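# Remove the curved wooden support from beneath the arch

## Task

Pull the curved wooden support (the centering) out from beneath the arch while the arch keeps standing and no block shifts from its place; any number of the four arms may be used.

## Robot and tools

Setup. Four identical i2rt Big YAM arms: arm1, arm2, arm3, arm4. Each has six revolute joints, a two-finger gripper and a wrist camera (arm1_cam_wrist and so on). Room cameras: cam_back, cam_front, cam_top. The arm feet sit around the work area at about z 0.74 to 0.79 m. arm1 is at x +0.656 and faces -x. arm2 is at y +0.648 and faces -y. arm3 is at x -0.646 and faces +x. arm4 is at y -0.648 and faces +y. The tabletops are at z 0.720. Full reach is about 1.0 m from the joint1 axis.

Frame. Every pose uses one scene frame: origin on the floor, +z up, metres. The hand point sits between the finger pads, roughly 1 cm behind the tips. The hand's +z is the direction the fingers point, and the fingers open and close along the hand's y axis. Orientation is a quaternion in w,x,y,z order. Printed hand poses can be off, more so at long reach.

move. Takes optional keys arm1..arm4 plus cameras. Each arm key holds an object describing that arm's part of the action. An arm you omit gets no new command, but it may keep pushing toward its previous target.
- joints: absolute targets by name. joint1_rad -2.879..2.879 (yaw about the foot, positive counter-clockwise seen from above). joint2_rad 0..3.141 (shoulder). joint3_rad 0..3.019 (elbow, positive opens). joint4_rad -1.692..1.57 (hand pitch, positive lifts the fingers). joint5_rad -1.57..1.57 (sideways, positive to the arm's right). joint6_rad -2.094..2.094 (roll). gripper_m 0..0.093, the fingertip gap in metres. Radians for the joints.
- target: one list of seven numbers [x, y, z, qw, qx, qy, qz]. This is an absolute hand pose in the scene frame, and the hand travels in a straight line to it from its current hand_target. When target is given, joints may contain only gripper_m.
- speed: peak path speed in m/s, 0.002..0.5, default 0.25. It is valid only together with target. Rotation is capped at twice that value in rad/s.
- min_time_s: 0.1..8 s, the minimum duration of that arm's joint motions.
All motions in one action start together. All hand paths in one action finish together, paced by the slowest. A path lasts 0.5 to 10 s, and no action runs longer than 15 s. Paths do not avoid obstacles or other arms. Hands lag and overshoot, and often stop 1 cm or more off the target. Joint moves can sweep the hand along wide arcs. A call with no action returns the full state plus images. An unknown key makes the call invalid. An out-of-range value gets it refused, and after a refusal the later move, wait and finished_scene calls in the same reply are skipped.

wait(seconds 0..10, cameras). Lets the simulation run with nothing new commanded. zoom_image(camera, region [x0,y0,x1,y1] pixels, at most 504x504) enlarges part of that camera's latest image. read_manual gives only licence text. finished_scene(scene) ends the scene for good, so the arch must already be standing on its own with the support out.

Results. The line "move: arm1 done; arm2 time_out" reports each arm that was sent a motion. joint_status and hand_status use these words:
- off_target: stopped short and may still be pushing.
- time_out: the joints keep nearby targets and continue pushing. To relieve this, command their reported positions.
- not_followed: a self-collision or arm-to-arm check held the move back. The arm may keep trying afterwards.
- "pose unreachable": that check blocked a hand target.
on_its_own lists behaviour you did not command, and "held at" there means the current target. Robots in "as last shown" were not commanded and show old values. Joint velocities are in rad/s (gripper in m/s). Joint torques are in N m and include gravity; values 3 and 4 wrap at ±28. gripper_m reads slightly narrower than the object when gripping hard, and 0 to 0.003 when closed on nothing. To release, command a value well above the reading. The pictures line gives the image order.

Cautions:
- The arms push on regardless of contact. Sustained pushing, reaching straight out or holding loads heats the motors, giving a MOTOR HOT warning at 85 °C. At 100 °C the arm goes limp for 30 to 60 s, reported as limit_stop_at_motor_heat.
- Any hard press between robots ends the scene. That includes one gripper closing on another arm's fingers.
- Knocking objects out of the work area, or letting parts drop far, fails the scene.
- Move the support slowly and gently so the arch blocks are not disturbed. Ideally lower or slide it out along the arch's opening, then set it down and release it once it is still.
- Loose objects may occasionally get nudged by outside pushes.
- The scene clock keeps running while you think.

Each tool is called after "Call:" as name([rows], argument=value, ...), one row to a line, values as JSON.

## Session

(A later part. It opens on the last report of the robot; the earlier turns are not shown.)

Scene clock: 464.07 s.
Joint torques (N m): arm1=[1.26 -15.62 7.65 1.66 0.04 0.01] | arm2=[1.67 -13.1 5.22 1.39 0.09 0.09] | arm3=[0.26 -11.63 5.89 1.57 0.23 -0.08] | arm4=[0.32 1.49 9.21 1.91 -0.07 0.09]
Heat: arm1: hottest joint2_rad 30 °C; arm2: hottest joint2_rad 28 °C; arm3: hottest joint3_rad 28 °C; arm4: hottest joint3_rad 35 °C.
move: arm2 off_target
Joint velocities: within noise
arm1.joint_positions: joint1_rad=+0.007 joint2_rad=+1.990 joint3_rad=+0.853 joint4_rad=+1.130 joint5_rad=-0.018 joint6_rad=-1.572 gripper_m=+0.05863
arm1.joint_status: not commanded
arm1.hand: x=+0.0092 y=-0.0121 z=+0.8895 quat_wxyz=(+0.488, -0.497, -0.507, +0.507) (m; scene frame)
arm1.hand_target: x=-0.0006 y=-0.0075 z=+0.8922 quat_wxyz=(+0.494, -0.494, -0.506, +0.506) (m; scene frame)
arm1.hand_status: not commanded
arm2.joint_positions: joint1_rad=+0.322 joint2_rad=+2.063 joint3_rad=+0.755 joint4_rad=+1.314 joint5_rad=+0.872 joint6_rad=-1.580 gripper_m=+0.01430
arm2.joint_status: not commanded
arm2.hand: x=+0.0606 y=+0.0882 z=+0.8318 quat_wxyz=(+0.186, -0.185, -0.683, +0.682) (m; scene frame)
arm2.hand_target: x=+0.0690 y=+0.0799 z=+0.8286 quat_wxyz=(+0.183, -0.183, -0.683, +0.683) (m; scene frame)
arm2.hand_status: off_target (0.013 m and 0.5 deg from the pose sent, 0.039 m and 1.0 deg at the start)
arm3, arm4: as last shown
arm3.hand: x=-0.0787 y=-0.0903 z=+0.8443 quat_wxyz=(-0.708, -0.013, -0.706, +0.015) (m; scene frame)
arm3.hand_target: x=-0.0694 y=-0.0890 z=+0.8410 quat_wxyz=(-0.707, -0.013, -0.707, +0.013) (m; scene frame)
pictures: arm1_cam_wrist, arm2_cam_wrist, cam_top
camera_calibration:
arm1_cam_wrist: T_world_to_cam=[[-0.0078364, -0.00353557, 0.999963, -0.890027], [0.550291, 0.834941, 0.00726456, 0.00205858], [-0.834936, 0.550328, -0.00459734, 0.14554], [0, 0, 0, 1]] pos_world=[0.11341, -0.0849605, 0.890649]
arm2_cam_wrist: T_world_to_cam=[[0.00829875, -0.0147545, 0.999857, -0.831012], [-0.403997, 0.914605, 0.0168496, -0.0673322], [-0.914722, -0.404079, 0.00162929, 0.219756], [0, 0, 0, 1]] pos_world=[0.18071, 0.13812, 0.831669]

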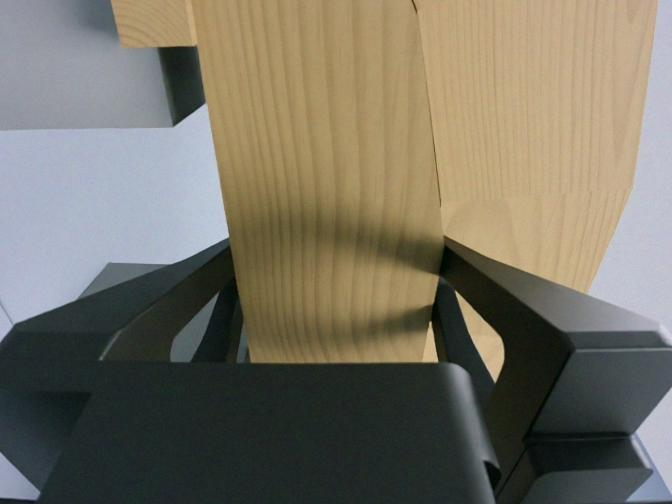

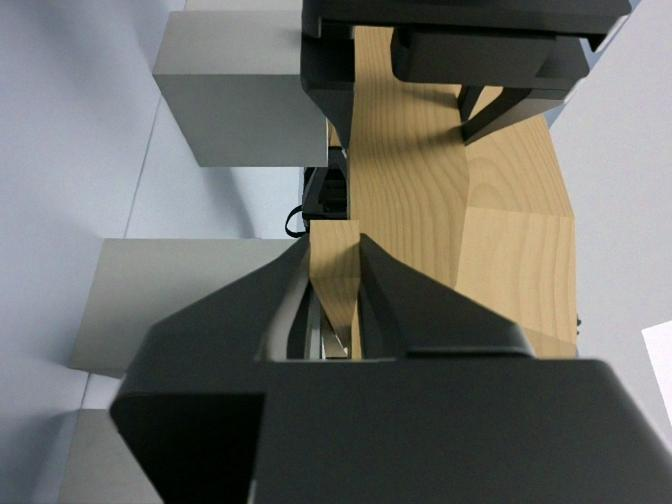

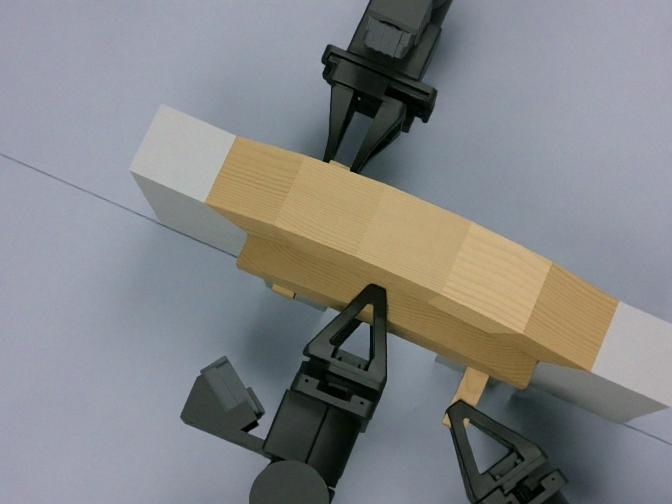

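Call:
move(arm2={"target": [0.115, 0.085, 0.83, -0.183, 0.183, 0.683, -0.683], "speed": 0.08})

Call:
move(arm2={"target": [0.17, 0.12, 0.845, -0.183, 0.183, 0.683, -0.683], "speed": 0.15}, cameras=["arm1_cam_wrist", "cam_top", "cam_front"])

Scene clock: 474.00 s.
Joint torques (N m): arm1=[1.32 -15.5 7.68 1.65 0.03 0.01] | arm2=[1.26 -13.45 5.46 1.43 0.09 0.06] | arm3=[-0.32 -11.58 5.81 1.4 0.18 -0.07] | arm4=[0.32 1.49 9.21 1.91 -0.07 0.09]
Heat: arm1: hottest joint2_rad 30 °C; arm2: hottest joint2_rad 28 °C; arm3: hottest joint3_rad 28 °C; arm4: hottest joint3_rad 35 °C.
move: arm2 off_target
Joint velocities: within noise
arm1, arm3, arm4: as last shown
arm1.hand_target: x=-0.0006 y=-0.0075 z=+0.8923 quat_wxyz=(+0.494, -0.494, -0.506, +0.506) (m; scene frame)
arm2.joint_positions: joint1_rad=+0.422 joint2_rad=+2.070 joint3_rad=+0.791 joint4_rad=+1.287 joint5_rad=+0.971 joint6_rad=-1.580 gripper_m=+0.01430
arm2.joint_status: not commanded
arm2.hand: x=+0.1062 y=+0.0933 z=+0.8331 quat_wxyz=(+0.186, -0.185, -0.683, +0.682) (m; scene frame)
arm2.hand_target: x=+0.1148 y=+0.0854 z=+0.8302 quat_wxyz=(+0.183, -0.183, -0.683, +0.683) (m; scene frame)
arm2.hand_status: off_target (0.012 m and 0.4 deg from the pose sent, 0.055 m and 0.5 deg at the start)
pictures: none

Scene clock: 475.13 s.
Joint torques (N m): arm1=[1.44 -15.74 7.66 1.7 0.02 -0.07] | arm2=[0.73 -15.79 4.49 1.22 0.11 0.03] | arm3=[-0.26 -11.75 5.81 1.52 0.13 -0.04] | arm4=[0.32 1.49 9.21 1.91 -0.07 0.08]
Heat: arm1: hottest joint2_rad 30 °C; arm2: hottest joint2_rad 28 °C; arm3: hottest joint3_rad 28 °C; arm4: hottest joint3_rad 35 °C.
move: arm2 done
Joint velocities: within noise
arm1.joint_positions: joint1_rad=+0.007 joint2_rad=+1.990 joint3_rad=+0.853 joint4_rad=+1.129 joint5_rad=-0.018 joint6_rad=-1.565 gripper_m=+0.05863
arm1.joint_status: not commanded
arm1.hand: x=+0.0092 y=-0.0121 z=+0.8887 quat_wxyz=(+0.486, -0.499, -0.506, +0.509) (m; scene frame)
arm1.hand_target: x=-0.0006 y=-0.0075 z=+0.8920 quat_wxyz=(+0.494, -0.494, -0.506, +0.506) (m; scene frame)
arm1.hand_status: not commanded
arm2.joint_positions: joint1_rad=+0.572 joint2_rad=+2.055 joint3_rad=+0.791 joint4_rad=+1.262 joint5_rad=+1.114 joint6_rad=-1.580 gripper_m=+0.01430
arm2.joint_status: not commanded
arm2.hand: x=+0.1662 y=+0.1248 z=+0.8371 quat_wxyz=(+0.185, -0.180, -0.686, +0.680) (m; scene frame)
arm2.hand_target: x=+0.1700 y=+0.1202 z=+0.8451 quat_wxyz=(+0.183, -0.183, -0.683, +0.683) (m; scene frame)
arm2.hand_status: done (0.010 m and 0.6 deg from the pose sent, 0.070 m and 0.4 deg at the start)
arm3, arm4: as last shown
pictures: arm1_cam_wrist, cam_front, cam_top
camera_calibration:
arm1_cam_wrist: T_world_to_cam=[[-0.0099683, 0.00332653, 0.999945, -0.88919], [0.550325, 0.834946, 0.00270848, 0.00611519], [-0.834891, 0.550321, -0.0101537, 0.150486], [0, 0, 0, 1]] pos_world=[0.113411, -0.0849637, 0.890652]

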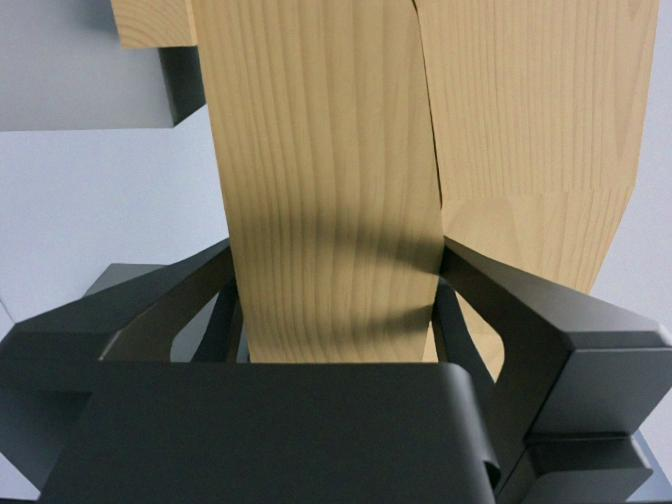

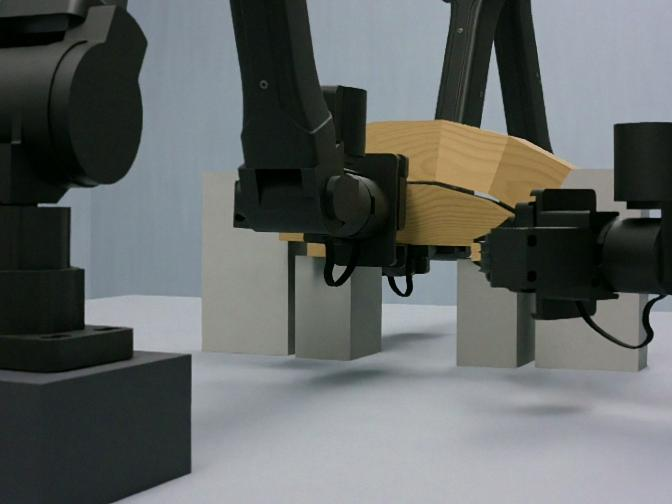

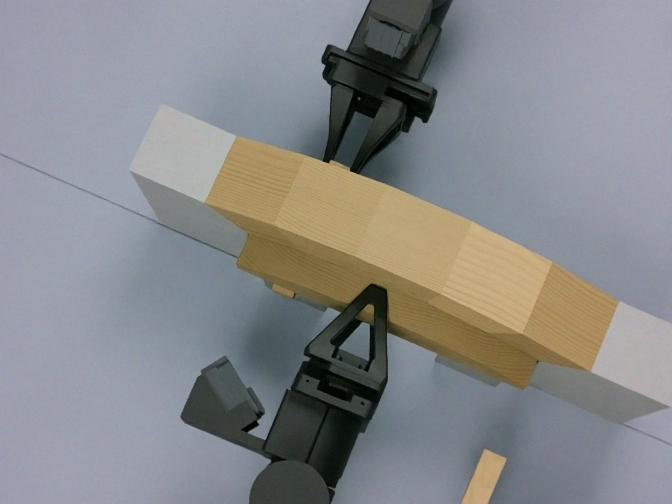

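Call:
move(arm2={"target": [0.22, 0.27, 0.9, -0.183, 0.183, 0.683, -0.683], "speed": 0.25}, arm1={"target": [0.014, -0.0075, 0.8945, 0.5042, -0.4842, -0.5153, 0.4957], "speed": 0.03}, cameras=["arm1_cam_wrist", "cam_top", "arm3_cam_wrist", "cam_back"])

Scene clock: 494.93 s.
Joint torques (N m): arm1=[1.32 -17.49 4.3 2.35 0.06 -0.36] | arm2=[1.32 -12.57 3.11 1.31 0.08 0.01] | arm3=[0.26 -12.57 5.91 1.58 0.21 -0.02] | arm4=[0.32 1.55 9.2 1.91 -0.07 0.08]
Heat: arm1: hottest joint2_rad 29 °C; arm2: hottest joint2_rad 28 °C; arm3: hottest joint3_rad 28 °C; arm4: hottest joint3_rad 35 °C.
move: arm1 off_target; arm2 done
Joint velocities: within noise
arm1.joint_positions: joint1_rad=+0.007 joint2_rad=+1.987 joint3_rad=+0.849 joint4_rad=+1.129 joint5_rad=-0.018 joint6_rad=-1.574 gripper_m=+0.05863
arm1.joint_status: not commanded
arm1.hand: x=+0.0107 y=-0.0121 z=+0.8887 quat_wxyz=(+0.488, -0.497, -0.509, +0.506) (m; scene frame)
arm1.hand_target: x=+0.0139 y=-0.0076 z=+0.8943 quat_wxyz=(+0.504, -0.485, -0.515, +0.496) (m; scene frame)
arm1.hand_status: off_target (0.008 m and 2.8 deg from the pose sent, 0.009 m and 3.2 deg at the start)
arm2.joint_positions: joint1_rad=+0.904 joint2_rad=+1.801 joint3_rad=+0.586 joint4_rad=+1.262 joint5_rad=+1.451 joint6_rad=-1.609 gripper_m=+0.01430
arm2.joint_status: not commanded
arm2.hand: x=+0.2198 y=+0.2666 z=+0.8985 quat_wxyz=(+0.181, -0.188, -0.682, +0.684) (m; scene frame)
arm2.hand_target: x=+0.2201 y=+0.2700 z=+0.9000 quat_wxyz=(+0.183, -0.183, -0.683, +0.683) (m; scene frame)
arm2.hand_status: done (0.004 m and 0.7 deg from the pose sent, 0.167 m and 0.6 deg at the start)
arm3, arm4: as last shown
pictures: arm1_cam_wrist, arm3_cam_wrist, cam_back, cam_top
camera_calibration:
arm1_cam_wrist: T_world_to_cam=[[-0.0112842, -0.00543376, 0.999922, -0.889252], [0.550213, 0.834955, 0.0107465, -0.00185436], [-0.834948, 0.550292, -0.00643207, 0.148423], [0, 0, 0, 1]] pos_world=[0.114911, -0.0849595, 0.890157]
arm3_cam_wrist: T_world_to_cam=[[-0.0344565, -0.999403, 0.00248362, -0.0949295], [-0.583054, 0.0180835, -0.812232, 0.644589], [0.811702, -0.0294347, -0.583329, 0.681586], [0, 0, 0, 1]] pos_world=[-0.180686, -0.0864669, 0.921381]

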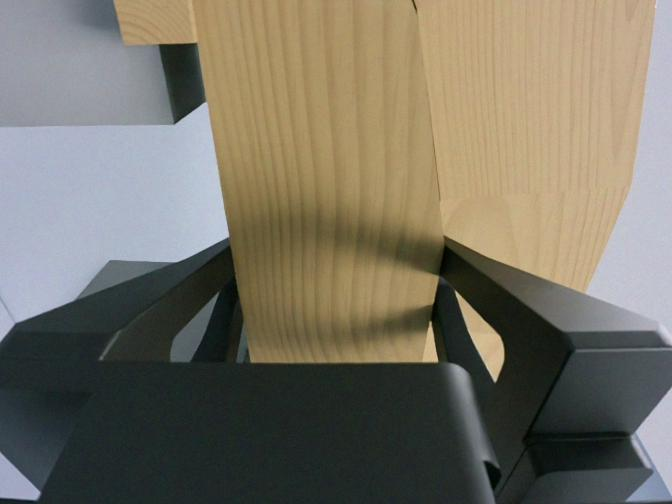

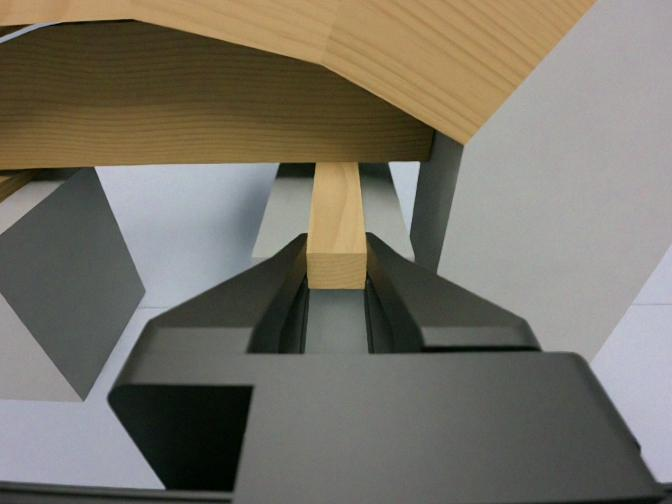

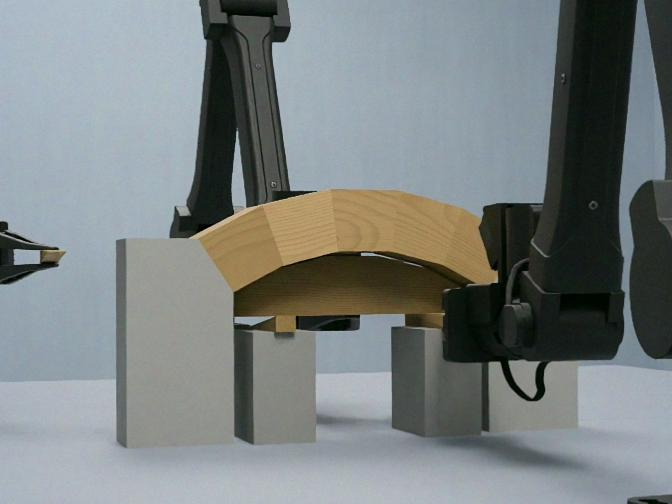

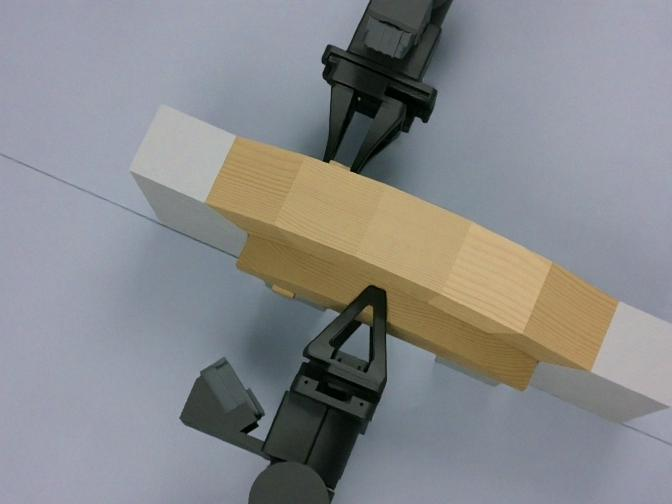

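Call:
move(arm1={"target": [0.029, -0.007, 0.8965, 0.5042, -0.4842, -0.5153, 0.4957], "speed": 0.03}, cameras=["cam_top", "cam_back", "arm3_cam_wrist"])

Call:
zoom_image(camera="cam_back", region=[200, 220, 500, 360])

Scene clock: 500.57 s.
Joint torques (N m): arm1=[1.2 -16.85 4.16 2.62 0.04 -0.36] | arm2=[1.32 -12.51 3.07 1.36 0.09 -0.01] | arm3=[-0.67 -12.34 5.9 1.51 0.18 -0.1] | arm4=[0.26 1.49 9.21 1.92 -0.07 0.09]
Heat: arm1: hottest joint2_rad 29 °C; arm2: hottest joint2_rad 28 °C; arm3: hottest joint3_rad 28 °C; arm4: hottest joint3_rad 35 °C.
move: arm1 off_target
Joint velocities: within noise
arm1.joint_positions: joint1_rad=+0.007 joint2_rad=+1.962 joint3_rad=+0.804 joint4_rad=+1.141 joint5_rad=-0.017 joint6_rad=-1.575 gripper_m=+0.05863
arm1.joint_status: not commanded
arm1.hand: x=+0.0259 y=-0.0118 z=+0.8888 quat_wxyz=(+0.486, -0.499, -0.511, +0.504) (m; scene frame)
arm1.hand_target: x=+0.0290 y=-0.0071 z=+0.8964 quat_wxyz=(+0.504, -0.485, -0.515, +0.496) (m; scene frame)
arm1.hand_status: off_target (0.010 m and 2.9 deg from the pose sent, 0.020 m and 2.8 deg at the start)
arm2, arm4: as last shown
arm2.joint_positions: joint1_rad=+0.904 joint2_rad=+1.801 joint3_rad=+0.586 joint4_rad=+1.262 joint5_rad=+1.451 joint6_rad=-1.610 gripper_m=+0.01430
arm3.joint_positions: joint1_rad=-0.192 joint2_rad=+1.893 joint3_rad=+0.648 joint4_rad=+1.243 joint5_rad=-0.170 joint6_rad=+0.000 gripper_m=+0.01813
arm3.joint_status: not commanded
arm3.hand: x=-0.0783 y=-0.0904 z=+0.8447 quat_wxyz=(-0.708, -0.013, -0.706, +0.016) (m; scene frame)
arm3.hand_target: x=-0.0693 y=-0.0890 z=+0.8411 quat_wxyz=(-0.707, -0.013, -0.707, +0.013) (m; scene frame)
arm3.hand_status: not commanded
pictures: arm3_cam_wrist, cam_back, cam_top
camera_calibration:
arm3_cam_wrist: T_world_to_cam=[[-0.0344254, -0.999404, 0.00266711, -0.0951833], [-0.582181, 0.0178845, -0.812863, 0.645728], [0.81233, -0.0295358, -0.582449, 0.680808], [0, 0, 0, 1]] pos_world=[-0.180387, -0.0865668, 0.921678]

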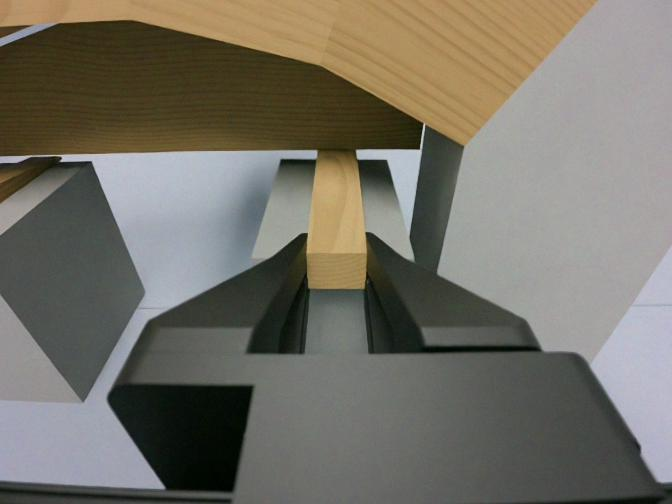

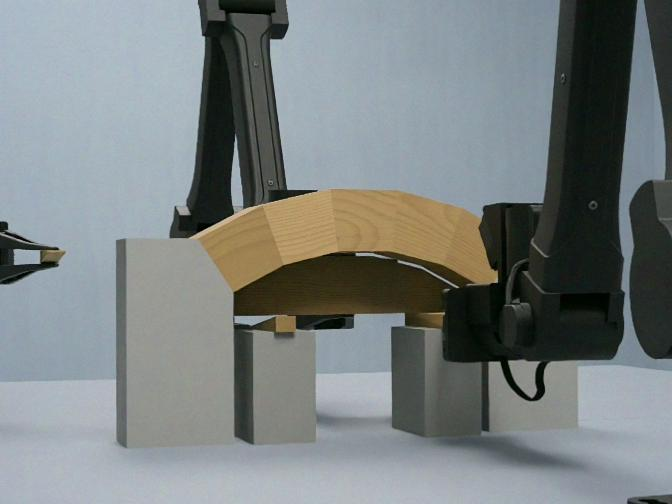

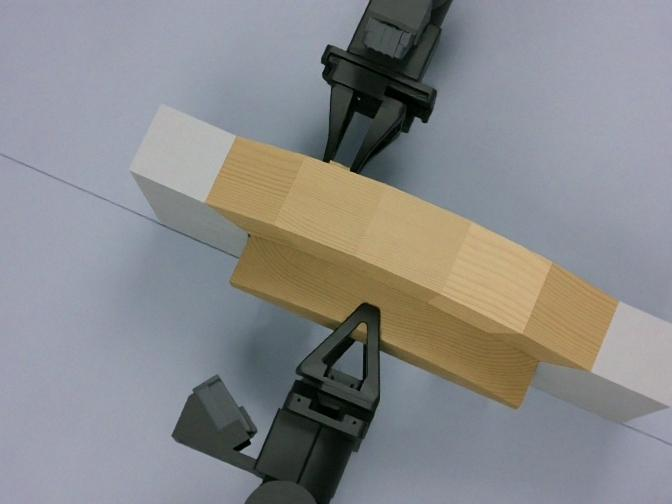

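Scaled by 1.680 from the camera's 672x504 image, which has a finer 960x720 frame.

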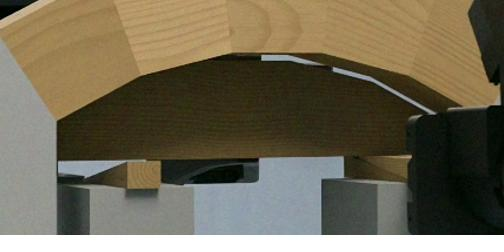

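Call:
move(arm1={"target": [0.059, -0.0065, 0.898, 0.5042, -0.4842, -0.5153, 0.4957], "speed": 0.04}, cameras=["cam_top", "cam_back", "arm3_cam_wrist"])

Call:
zoom_image(camera="cam_back", region=[200, 220, 500, 360])

Scene clock: 510.13 s.
Joint torques (N m): arm1=[1.08 -16.03 3.88 2.59 -0.01 -0.32] | arm2=[1.26 -12.57 3.11 1.24 0.08 0.01] | arm3=[0.09 -11.75 5.81 1.31 0.14 -0.02] | arm4=[0.32 1.49 9.21 1.92 -0.07 0.09]
Heat: arm1: hottest joint2_rad 29 °C; arm2: hottest joint2_rad 28 °C; arm3: hottest joint3_rad 28 °C; arm4: hottest joint3_rad 35 °C.
move: arm1 off_target
Joint velocities: within noise
arm1.joint_positions: joint1_rad=+0.007 joint2_rad=+1.923 joint3_rad=+0.715 joint4_rad=+1.186 joint5_rad=-0.017 joint6_rad=-1.578 gripper_m=+0.05863
arm1.joint_status: not commanded
arm1.hand: x=+0.0562 y=-0.0115 z=+0.8885 quat_wxyz=(+0.486, -0.499, -0.513, +0.502) (m; scene frame)
arm1.hand_target: x=+0.0589 y=-0.0066 z=+0.8980 quat_wxyz=(+0.504, -0.485, -0.515, +0.496) (m; scene frame)
arm1.hand_status: off_target (0.011 m and 2.8 deg from the pose sent, 0.035 m and 2.9 deg at the start)
arm2, arm3, arm4: as last shown
pictures: arm3_cam_wrist, cam_back, cam_top
camera_calibration:
arm3_cam_wrist: T_world_to_cam=[[-0.0344254, -0.999404, 0.00266711, -0.0951833], [-0.582181, 0.0178845, -0.812863, 0.645728], [0.81233, -0.0295358, -0.582449, 0.680808], [0, 0, 0, 1]] pos_world=[-0.180387, -0.0865668, 0.921678]

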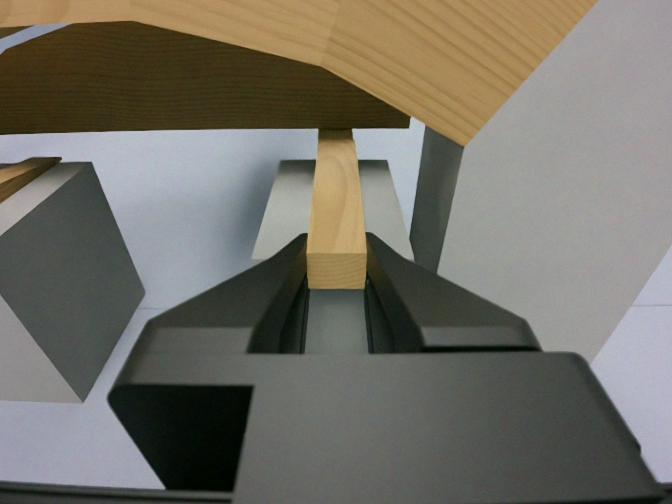

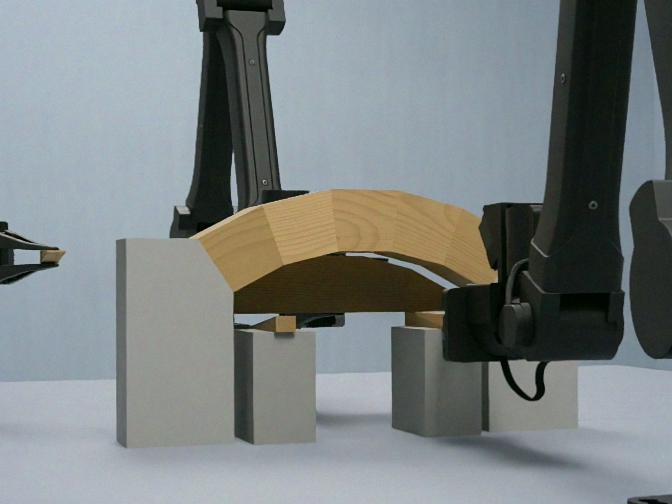

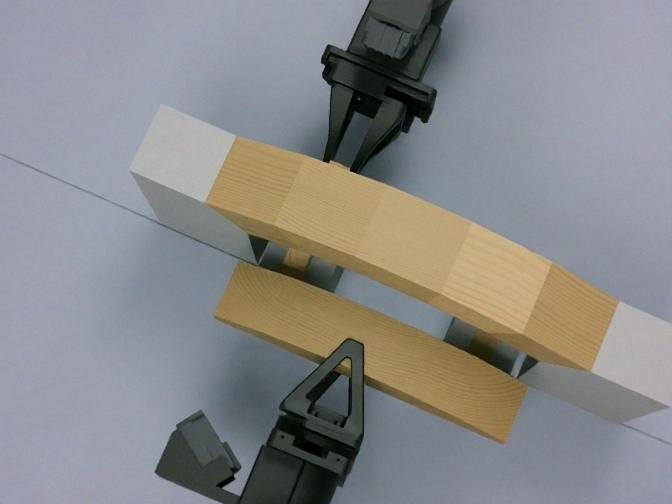

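Scaled by 1.680 from the camera's 672x504 image, which has a finer 960x720 frame.

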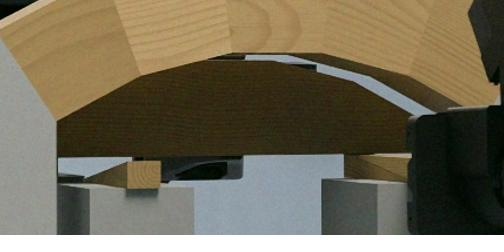

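Call:
move(arm1={"target": [0.19, -0.003, 0.97, 0.5042, -0.4842, -0.5153, 0.4957], "speed": 0.12}, arm3={"target": [-0.19, -0.092, 0.848, 0.707, 0.01296, 0.707, -0.01296], "speed": 0.1}, cameras=["cam_top", "cam_back", "arm3_cam_wrist"])

Scene clock: 524.97 s.
Joint torques (N m): arm1=[0.97 -10.64 6.28 2.32 -0.06 -0.05] | arm2=[1.32 -12.45 3.17 1.32 0.07 0.01] | arm3=[-0.85 -11.05 2.32 2.55 -0.13 -0.1] | arm4=[0.32 1.49 9.2 1.89 -0.07 0.09]
Heat: arm1: hottest joint2_rad 30 °C; arm2: hottest joint2_rad 28 °C; arm3: hottest joint3_rad 28 °C; arm4: hottest joint3_rad 35 °C.
move: arm1 off_target; arm3 done
Joint velocities: within noise
arm1.joint_positions: joint1_rad=+0.001 joint2_rad=+1.457 joint3_rad=+0.345 joint4_rad=+1.064 joint5_rad=-0.024 joint6_rad=-1.606 gripper_m=+0.05863
arm1.joint_status: not commanded
arm1.hand: x=+0.1926 y=-0.0075 z=+0.9491 quat_wxyz=(+0.486, -0.498, -0.526, +0.489) (m; scene frame)
arm1.hand_target: x=+0.1903 y=-0.0031 z=+0.9697 quat_wxyz=(+0.504, -0.484, -0.515, +0.496) (m; scene frame)
arm1.hand_status: off_target (0.022 m and 3.1 deg from the pose sent, 0.157 m and 2.9 deg at the start)
arm2: as last shown
arm3.joint_positions: joint1_rad=-0.271 joint2_rad=+1.776 joint3_rad=+0.357 joint4_rad=+1.400 joint5_rad=-0.256 joint6_rad=+0.000 gripper_m=+0.01813
arm3.joint_status: not commanded
arm3.hand: x=-0.1872 y=-0.0903 z=+0.8432 quat_wxyz=(-0.702, -0.012, -0.712, +0.011) (m; scene frame)
arm3.hand_target: x=-0.1900 y=-0.0920 z=+0.8480 quat_wxyz=(-0.707, -0.013, -0.707, +0.013) (m; scene frame)
arm3.hand_status: done (0.006 m and 0.9 deg from the pose sent, 0.112 m and 0.3 deg at the start)
arm4.joint_positions: joint1_rad=+0.622 joint2_rad=+0.624 joint3_rad=+1.374 joint4_rad=-1.360 joint5_rad=+0.027 joint6_rad=-0.505 gripper_m=+0.09396
arm4.joint_status: not commanded
arm4.hand: x=-0.1300 y=-0.4569 z=+1.3041 quat_wxyz=(-0.306, +0.867, -0.183, -0.347) (m; scene frame)
arm4.hand_target: x=-0.1285 y=-0.4586 z=+1.3185 quat_wxyz=(-0.316, +0.860, -0.182, -0.358) (m; scene frame)
arm4.hand_status: not commanded
pictures: arm3_cam_wrist, cam_back, cam_top
camera_calibration:
arm3_cam_wrist: T_world_to_cam=[[-0.0280499, -0.999604, -0.00228891, -0.0934208], [-0.596698, 0.018581, -0.802251, 0.569489], [0.801976, -0.0211373, -0.596982, 0.779519], [0, 0, 0, 1]] pos_world=[-0.287963, -0.0874885, 0.922019]

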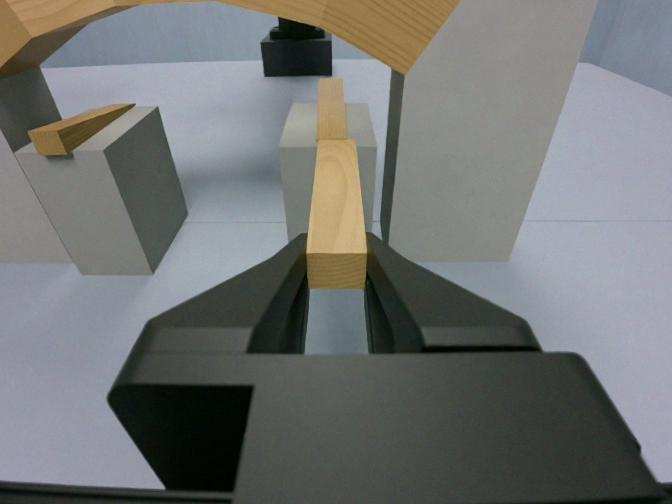

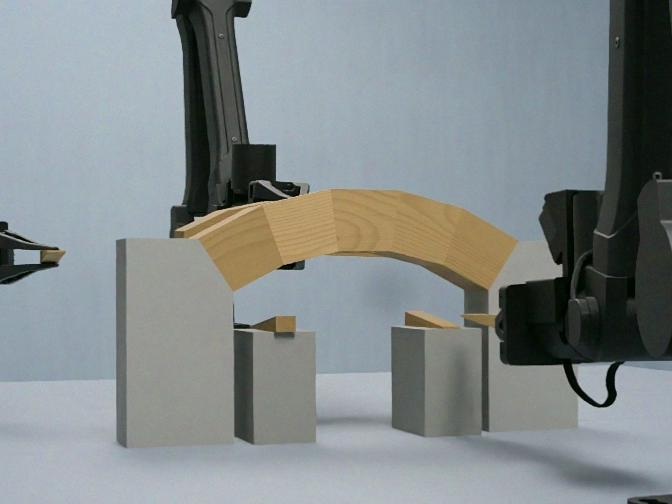

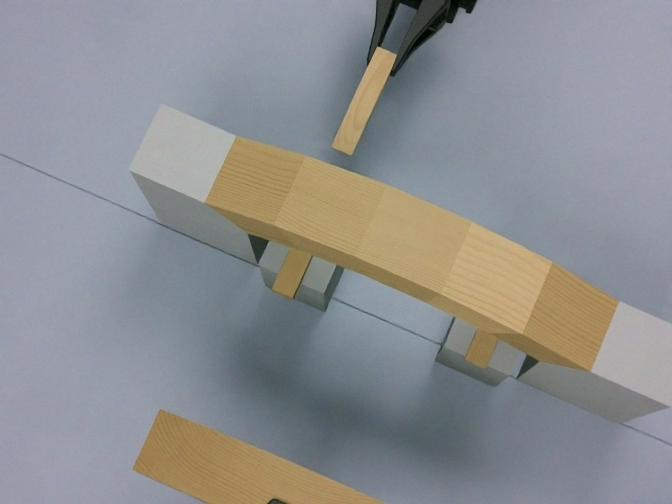

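Call:
move(arm1={"target": [0.25, 0.01, 0.985, 0.5042, -0.4842, -0.5153, 0.4957], "speed": 0.2}, arm2={"target": [0.22, 0.27, 0.86, -0.0885, 0.2432, 0.9076, -0.3304], "speed": 0.25}, arm3={"target": [-0.265, -0.093, 0.79, 0.5735, 0.015, 0.819, -0.0105], "speed": 0.2})

Call:
move(arm1={"target": [0.31, 0.03, 0.93, 0, 0.6711, 0.7414, 0], "speed": 0.25}, arm2={"target": [0.22, 0.28, 0.785, -0.0885, 0.2432, 0.9076, -0.3304], "speed": 0.2}, arm3={"target": [-0.265, -0.093, 0.765, 0.5735, 0.015, 0.819, -0.0105], "speed": 0.1}, cameras=["cam_front", "cam_back", "cam_top", "arm1_cam_wrist"])

Scene clock: 545.43 s.
Joint torques (N m): arm1=[0.79 -6.89 7.49 2.32 -0.08 -0.05] | arm2=[0.21 -9.7 9.83 0.34 0.32 0.17] | arm3=[-0.85 -8.41 2.86 1.51 -0.21 -0.21] | arm4=[0.32 1.49 9.21 1.91 -0.07 0.09]
Heat: arm1: hottest joint2_rad 29 °C; arm2: hottest joint2_rad 28 °C; arm3: hottest joint3_rad 27 °C; arm4: hottest joint3_rad 35 °C.
move: arm1 off_target; arm2 off_target; arm3 done
Joint velocities: within noise
arm1.joint_positions: joint1_rad=-0.055 joint2_rad=+1.195 joint3_rad=+0.205 joint4_rad=+0.942 joint5_rad=-0.080 joint6_rad=-1.607 gripper_m=+0.05863
arm1.joint_status: not commanded
arm1.hand: x=+0.2529 y=+0.0060 z=+0.9655 quat_wxyz=(+0.485, -0.499, -0.525, +0.489) (m; scene frame)
arm1.hand_target: x=+0.2502 y=+0.0099 z=+0.9848 quat_wxyz=(+0.504, -0.484, -0.515, +0.496) (m; scene frame)
arm1.hand_status: off_target (0.020 m and 3.1 deg from the pose sent, 0.070 m and 3.0 deg at the start)
arm2.joint_positions: joint1_rad=+0.763 joint2_rad=+1.475 joint3_rad=+0.839 joint4_rad=-0.731 joint5_rad=+0.675 joint6_rad=-0.361 gripper_m=+0.01430
arm2.joint_status: not commanded
arm2.hand: x=+0.2102 y=+0.2846 z=+0.8503 quat_wxyz=(+0.097, -0.233, -0.911, +0.327) (m; scene frame)
arm2.hand_target: x=+0.2195 y=+0.2706 z=+0.8602 quat_wxyz=(+0.088, -0.243, -0.908, +0.331) (m; scene frame)
arm2.hand_status: off_target (0.020 m and 1.7 deg from the pose sent, 0.039 m and 50.0 deg at the start; pose on its path clipped on 19 of 83 steps)
arm3.joint_positions: joint1_rad=-0.356 joint2_rad=+1.549 joint3_rad=+0.206 joint4_rad=+0.976 joint5_rad=-0.321 joint6_rad=-0.111 gripper_m=+0.01813
arm3.joint_status: not commanded
arm3.hand: x=-0.2618 y=-0.0917 z=+0.7908 quat_wxyz=(-0.576, -0.016, -0.817, +0.008) (m; scene frame)
arm3.hand_target: x=-0.2650 y=-0.0929 z=+0.7899 quat_wxyz=(-0.574, -0.015, -0.819, +0.010) (m; scene frame)
arm3.hand_status: done (0.004 m and 0.5 deg from the pose sent, 0.094 m and 19.1 deg at the start)
arm4: as last shown
pictures: none

Scene clock: 549.37 s.
Joint torques (N m): arm1=[1.38 -9.35 13.45 0.01 0.12 -0.11] | arm2=[1.32 -10.29 5.18 1.35 0.45 0.11] | arm3=[-2.32 -7.06 1.95 2.25 -0.18 -0.21] | arm4=[0.32 1.49 9.21 1.91 -0.07 0.09]
Heat: arm1: hottest joint2_rad 29 °C; arm2: hottest joint2_rad 28 °C; arm3: hottest joint3_rad 27 °C; arm4: hottest joint3_rad 36 °C.
move: arm1 off_target; arm2 done; arm3 done
Joint velocities: within noise
arm1.joint_positions: joint1_rad=-0.086 joint2_rad=+1.301 joint3_rad=+0.900 joint4_rad=-1.222 joint5_rad=+0.006 joint6_rad=-1.745 gripper_m=+0.05863
arm1.joint_status: not commanded
arm1.hand: x=+0.3322 y=+0.0264 z=+0.9061 quat_wxyz=(-0.023, -0.673, -0.739, -0.016) (m; scene frame)
arm1.hand_target: x=+0.3113 y=+0.0298 z=+0.9300 quat_wxyz=(+0.000, -0.671, -0.741, +0.000) (m; scene frame)
arm1.hand_status: off_target (0.033 m and 3.2 deg from the pose sent, 0.071 m and 87.1 deg at the start)
arm2.joint_positions: joint1_rad=+0.763 joint2_rad=+1.610 joint3_rad=+0.803 joint4_rad=-0.540 joint5_rad=+0.675 joint6_rad=-0.339 gripper_m=+0.01430
arm2.joint_status: not commanded
arm2.hand: x=+0.2191 y=+0.2761 z=+0.7943 quat_wxyz=(+0.085, -0.246, -0.907, +0.332) (m; scene frame)
arm2.hand_target: x=+0.2198 y=+0.2801 z=+0.7852 quat_wxyz=(+0.089, -0.243, -0.908, +0.330) (m; scene frame)
arm2.hand_status: done (0.010 m and 0.5 deg from the pose sent, 0.066 m and 1.7 deg at the start)
arm3.joint_positions: joint1_rad=-0.356 joint2_rad=+1.700 joint3_rad=+0.206 joint4_rad=+1.123 joint5_rad=-0.321 joint6_rad=-0.111 gripper_m=+0.01813
arm3.joint_status: not commanded
arm3.hand: x=-0.2625 y=-0.0915 z=+0.7677 quat_wxyz=(-0.574, -0.016, -0.818, +0.008) (m; scene frame)
arm3.hand_target: x=-0.2650 y=-0.0929 z=+0.7650 quat_wxyz=(-0.573, -0.015, -0.819, +0.010) (m; scene frame)
arm3.hand_status: done (0.004 m and 0.4 deg from the pose sent, 0.026 m and 0.5 deg at the start)
arm4: as last shown
pictures: arm1_cam_wrist, cam_back, cam_front, cam_top
camera_calibration:
arm1_cam_wrist: T_world_to_cam=[[-0.993023, -0.104827, -0.0540029, 0.380914], [-0.116994, 0.818589, 0.562338, -0.488773], [-0.0147421, 0.564733, -0.825142, 0.864827], [0, 0, 0, 1]] pos_world=[0.333822, -0.0483627, 1.00903]

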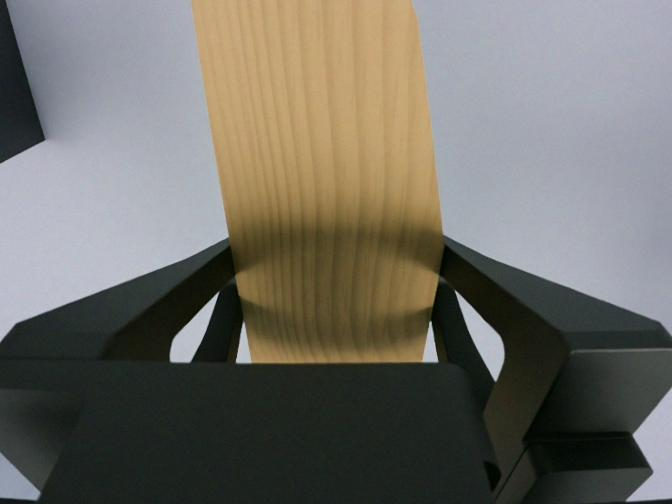

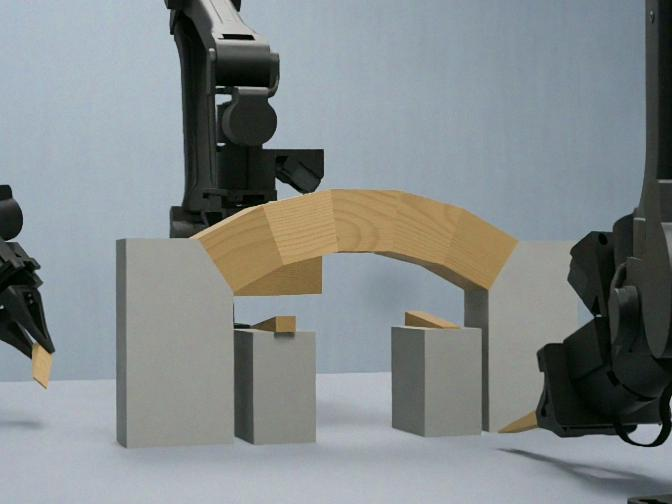

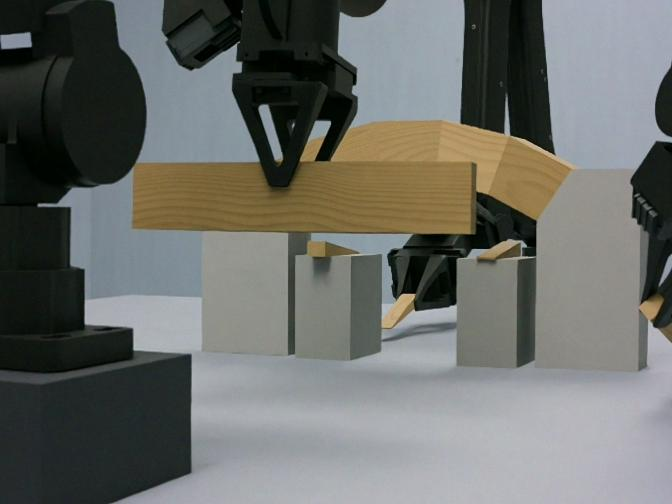

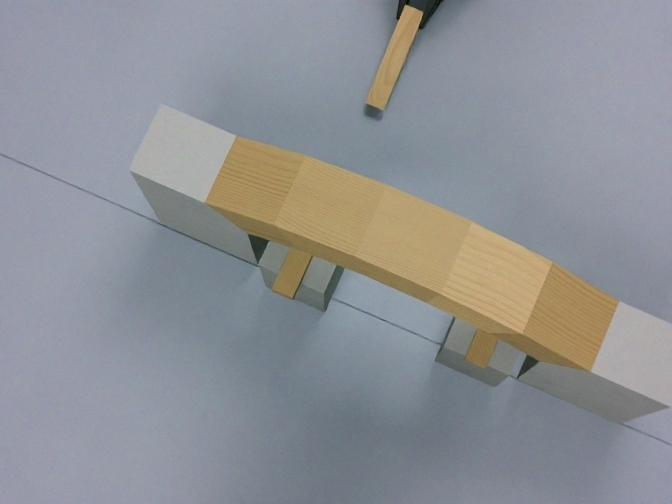

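Call:
move(arm1={"target": [0.30, 0.03, 0.83, 0, 0.6711, 0.7414, 0], "speed": 0.2}, arm2={"target": [0.22, 0.284, 0.76, -0.0885, 0.2432, 0.9076, -0.3304], "speed": 0.1}, arm3={"target": [-0.263, -0.093, 0.753, 0.5735, 0.015, 0.819, -0.0105], "speed": 0.05})

Call:
move(arm1={"target": [0.30, 0.03, 0.797, 0, 0.6711, 0.7414, 0], "speed": 0.1}, arm2={"target": [0.22, 0.284, 0.75, -0.0885, 0.2432, 0.9076, -0.3304], "speed": 0.03}, arm3={"target": [-0.263, -0.093, 0.745, 0.5735, 0.015, 0.819, -0.0105], "speed": 0.03}, cameras=["cam_front", "cam_back"])

Scene clock: 562.50 s.
Joint torques (N m): arm1=[1.49 -11.46 8.01 0.87 0.1 -0.11] | arm2=[1.61 -10.7 4.74 1.33 0.49 0.11] | arm3=[-1.03 -6.83 2.03 2.35 -0.09 -0.21] | arm4=[0.32 1.55 9.21 1.91 -0.07 0.08]
Heat: arm1: hottest joint2_rad 29 °C; arm2: hottest joint2_rad 28 °C; arm3: hottest joint3_rad 27 °C; arm4: hottest joint3_rad 36 °C.
move: arm1 off_target; arm2 done; arm3 done
Joint velocities: within noise
arm1.joint_positions: joint1_rad=-0.086 joint2_rad=+1.476 joint3_rad=+0.818 joint4_rad=-0.946 joint5_rad=+0.006 joint6_rad=-1.745 gripper_m=+0.05863
arm1.joint_status: not commanded
arm1.hand: x=+0.3101 y=+0.0274 z=+0.8215 quat_wxyz=(-0.016, -0.673, -0.739, -0.010) (m; scene frame)
arm1.hand_target: x=+0.3001 y=+0.0299 z=+0.8301 quat_wxyz=(+0.000, -0.671, -0.741, +0.000) (m; scene frame)
arm1.hand_status: off_target (0.013 m and 2.2 deg from the pose sent, 0.083 m and 3.2 deg at the start)
arm2.joint_positions: joint1_rad=+0.768 joint2_rad=+1.666 joint3_rad=+0.779 joint4_rad=-0.466 joint5_rad=+0.676 joint6_rad=-0.330 gripper_m=+0.01430
arm2.joint_status: not commanded
arm2.hand: x=+0.2186 y=+0.2796 z=+0.7686 quat_wxyz=(+0.086, -0.247, -0.907, +0.332) (m; scene frame)
arm2.hand_target: x=+0.2198 y=+0.2840 z=+0.7603 quat_wxyz=(+0.088, -0.243, -0.908, +0.331) (m; scene frame)
arm2.hand_status: done (0.010 m and 0.5 deg from the pose sent, 0.035 m and 0.5 deg at the start)
arm3.joint_positions: joint1_rad=-0.356 joint2_rad=+1.783 joint3_rad=+0.206 joint4_rad=+1.198 joint5_rad=-0.321 joint6_rad=-0.111 gripper_m=+0.01813
arm3.joint_status: not commanded
arm3.hand: x=-0.2646 y=-0.0907 z=+0.7542 quat_wxyz=(-0.572, -0.017, -0.820, +0.007) (m; scene frame)
arm3.hand_target: x=-0.2630 y=-0.0929 z=+0.7531 quat_wxyz=(-0.573, -0.015, -0.819, +0.010) (m; scene frame)
arm3.hand_status: done (0.003 m and 0.6 deg from the pose sent, 0.015 m and 0.4 deg at the start)
arm4: as last shown
pictures: none

Scene clock: 563.67 s.
Joint torques (N m): arm1=[1.38 -11.28 7.15 0.91 0.1 -0.11] | arm2=[1.79 -10.75 4.57 1.39 0.5 0.09] | arm3=[-0.5 -6.95 2.13 1.95 -0.02 -0.17] | arm4=[0.32 1.49 9.21 1.91 -0.07 0.08]
Heat: arm1: hottest joint2_rad 29 °C; arm2: hottest joint2_rad 28 °C; arm3: hottest joint3_rad 27 °C; arm4: hottest joint3_rad 36 °C.
move: arm1 done; arm2 done; arm3 done
Joint velocities: within noise
arm1.joint_positions: joint1_rad=-0.086 joint2_rad=+1.537 joint3_rad=+0.784 joint4_rad=-0.843 joint5_rad=+0.006 joint6_rad=-1.746 gripper_m=+0.05863
arm1.joint_status: not commanded
arm1.hand: x=+0.3080 y=+0.0273 z=+0.7915 quat_wxyz=(-0.012, -0.673, -0.739, -0.007) (m; scene frame)
arm1.hand_target: x=+0.3001 y=+0.0299 z=+0.7970 quat_wxyz=(+0.000, -0.671, -0.741, +0.000) (m; scene frame)
arm1.hand_status: done (0.010 m and 1.6 deg from the pose sent, 0.027 m and 2.2 deg at the start)
arm2.joint_positions: joint1_rad=+0.768 joint2_rad=+1.691 joint3_rad=+0.773 joint4_rad=-0.435 joint5_rad=+0.676 joint6_rad=-0.330 gripper_m=+0.01430
arm2.joint_status: not commanded
arm2.hand: x=+0.2188 y=+0.2794 z=+0.7586 quat_wxyz=(+0.086, -0.247, -0.907, +0.332) (m; scene frame)
arm2.hand_target: x=+0.2197 y=+0.2841 z=+0.7501 quat_wxyz=(+0.089, -0.243, -0.908, +0.330) (m; scene frame)
arm2.hand_status: done (0.010 m and 0.5 deg from the pose sent, 0.019 m and 0.5 deg at the start)
arm3.joint_positions: joint1_rad=-0.356 joint2_rad=+1.828 joint3_rad=+0.206 joint4_rad=+1.262 joint5_rad=-0.321 joint6_rad=-0.111 gripper_m=+0.01813
arm3.joint_status: not commanded
arm3.hand: x=-0.2643 y=-0.0909 z=+0.7518 quat_wxyz=(-0.579, -0.015, -0.815, +0.009) (m; scene frame)
arm3.hand_target: x=-0.2632 y=-0.0929 z=+0.7451 quat_wxyz=(-0.573, -0.015, -0.819, +0.010) (m; scene frame)
arm3.hand_status: done (0.007 m and 0.7 deg from the pose sent, 0.009 m and 0.6 deg at the start)
arm4: as last shown
pictures: cam_back, cam_front

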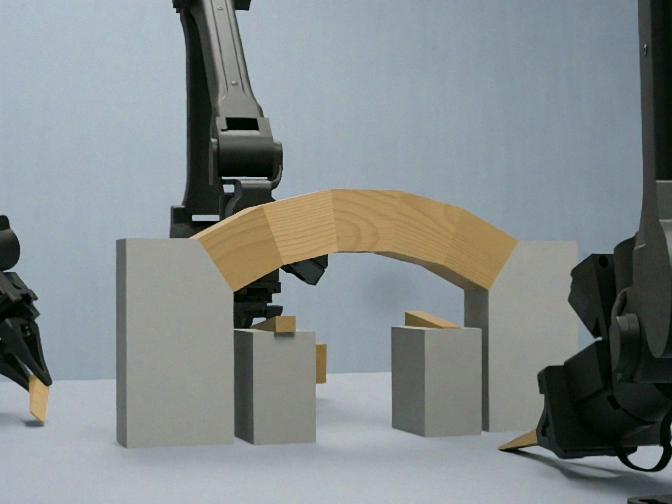

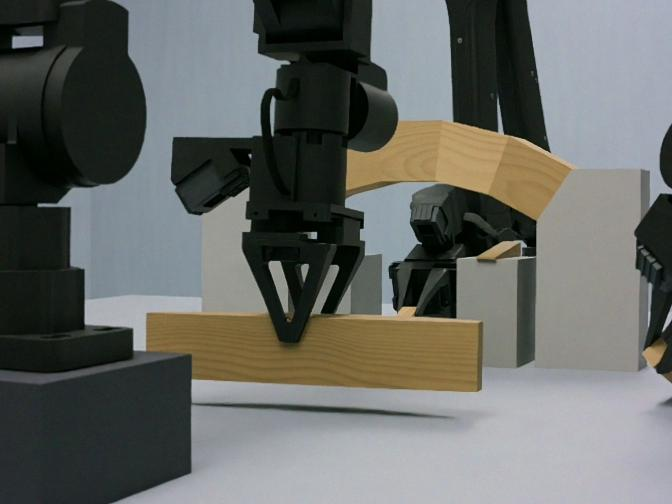

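Call:
move(arm1={"target": [0.30, 0.03, 0.787, 0, 0.6711, 0.7414, 0], "speed": 0.03}, arm2={"target": [0.22, 0.284, 0.742, -0.0885, 0.2432, 0.9076, -0.3304], "speed": 0.03}, arm3={"joints": {"gripper_m": 0.035}}, cameras=["cam_front", "cam_back", "arm3_cam_wrist"])

Scene clock: 573.97 s.
Joint torques (N m): arm1=[1.26 -11.11 6.83 0.92 0.1 -0.11] | arm2=[1.38 -10.4 4.19 1.42 0.32 0.11] | arm3=[-1.08 -7.53 1.77 1.89 -0.01 -0.1] | arm4=[0.32 1.49 9.2 1.92 -0.07 0.09]
Heat: arm1: hottest joint2_rad 29 °C; arm2: hottest joint2_rad 28 °C; arm3: hottest joint3_rad 26 °C; arm4: hottest joint3_rad 36 °C.
move: arm1 done; arm2 off_target; arm3 done
Joint velocities: within noise
arm1.joint_positions: joint1_rad=-0.086 joint2_rad=+1.554 joint3_rad=+0.776 joint4_rad=-0.811 joint5_rad=+0.006 joint6_rad=-1.746 gripper_m=+0.05863
arm1.joint_status: not commanded
arm1.hand: x=+0.3066 y=+0.0273 z=+0.7834 quat_wxyz=(-0.010, -0.673, -0.739, -0.005) (m; scene frame)
arm1.hand_target: x=+0.3000 y=+0.0299 z=+0.7870 quat_wxyz=(+0.000, -0.671, -0.741, +0.000) (m; scene frame)
arm1.hand_status: done (0.008 m and 1.3 deg from the pose sent, 0.010 m and 1.6 deg at the start)
arm2.joint_positions: joint1_rad=+0.768 joint2_rad=+1.706 joint3_rad=+0.773 joint4_rad=-0.413 joint5_rad=+0.680 joint6_rad=-0.330 gripper_m=+0.01430
arm2.joint_status: not commanded
arm2.hand: x=+0.2202 y=+0.2775 z=+0.7543 quat_wxyz=(+0.084, -0.248, -0.905, +0.335) (m; scene frame)
arm2.hand_target: x=+0.2198 y=+0.2842 z=+0.7424 quat_wxyz=(+0.089, -0.243, -0.908, +0.330) (m; scene frame)
arm2.hand_status: off_target (0.014 m and 0.9 deg from the pose sent, 0.017 m and 0.5 deg at the start)
arm3.joint_positions: joint1_rad=-0.356 joint2_rad=+1.839 joint3_rad=+0.207 joint4_rad=+1.262 joint5_rad=-0.321 joint6_rad=-0.111 gripper_m=+0.03491
arm3.joint_status: all done
arm3.hand: x=-0.2652 y=-0.0905 z=+0.7477 quat_wxyz=(-0.575, -0.016, -0.818, +0.008) (m; scene frame)
arm3.hand_target: x=-0.2631 y=-0.0929 z=+0.7451 quat_wxyz=(-0.573, -0.015, -0.819, +0.010) (m; scene frame)
arm3.hand_status: not commanded
arm4: as last shown
pictures: arm3_cam_wrist, cam_back, cam_front
camera_calibration:
arm3_cam_wrist: T_world_to_cam=[[-0.0304671, -0.999496, -0.00891512, -0.0917472], [-0.825045, 0.0301824, -0.56426, 0.208885], [0.564244, -0.00983597, -0.825549, 0.893911], [0, 0, 0, 1]] pos_world=[-0.33484, -0.0892131, 0.855014]

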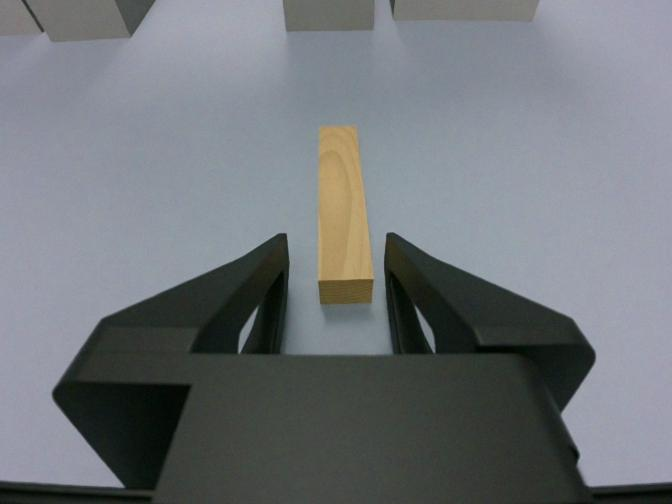

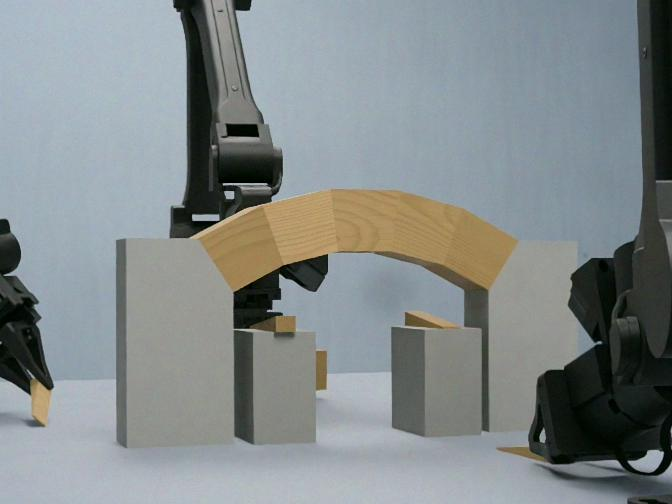

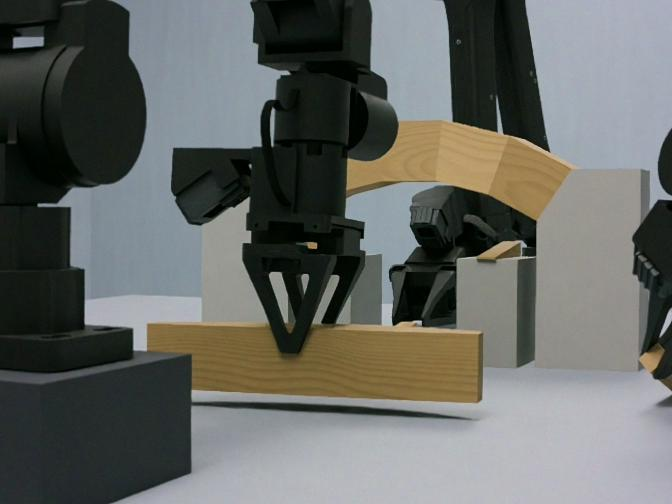

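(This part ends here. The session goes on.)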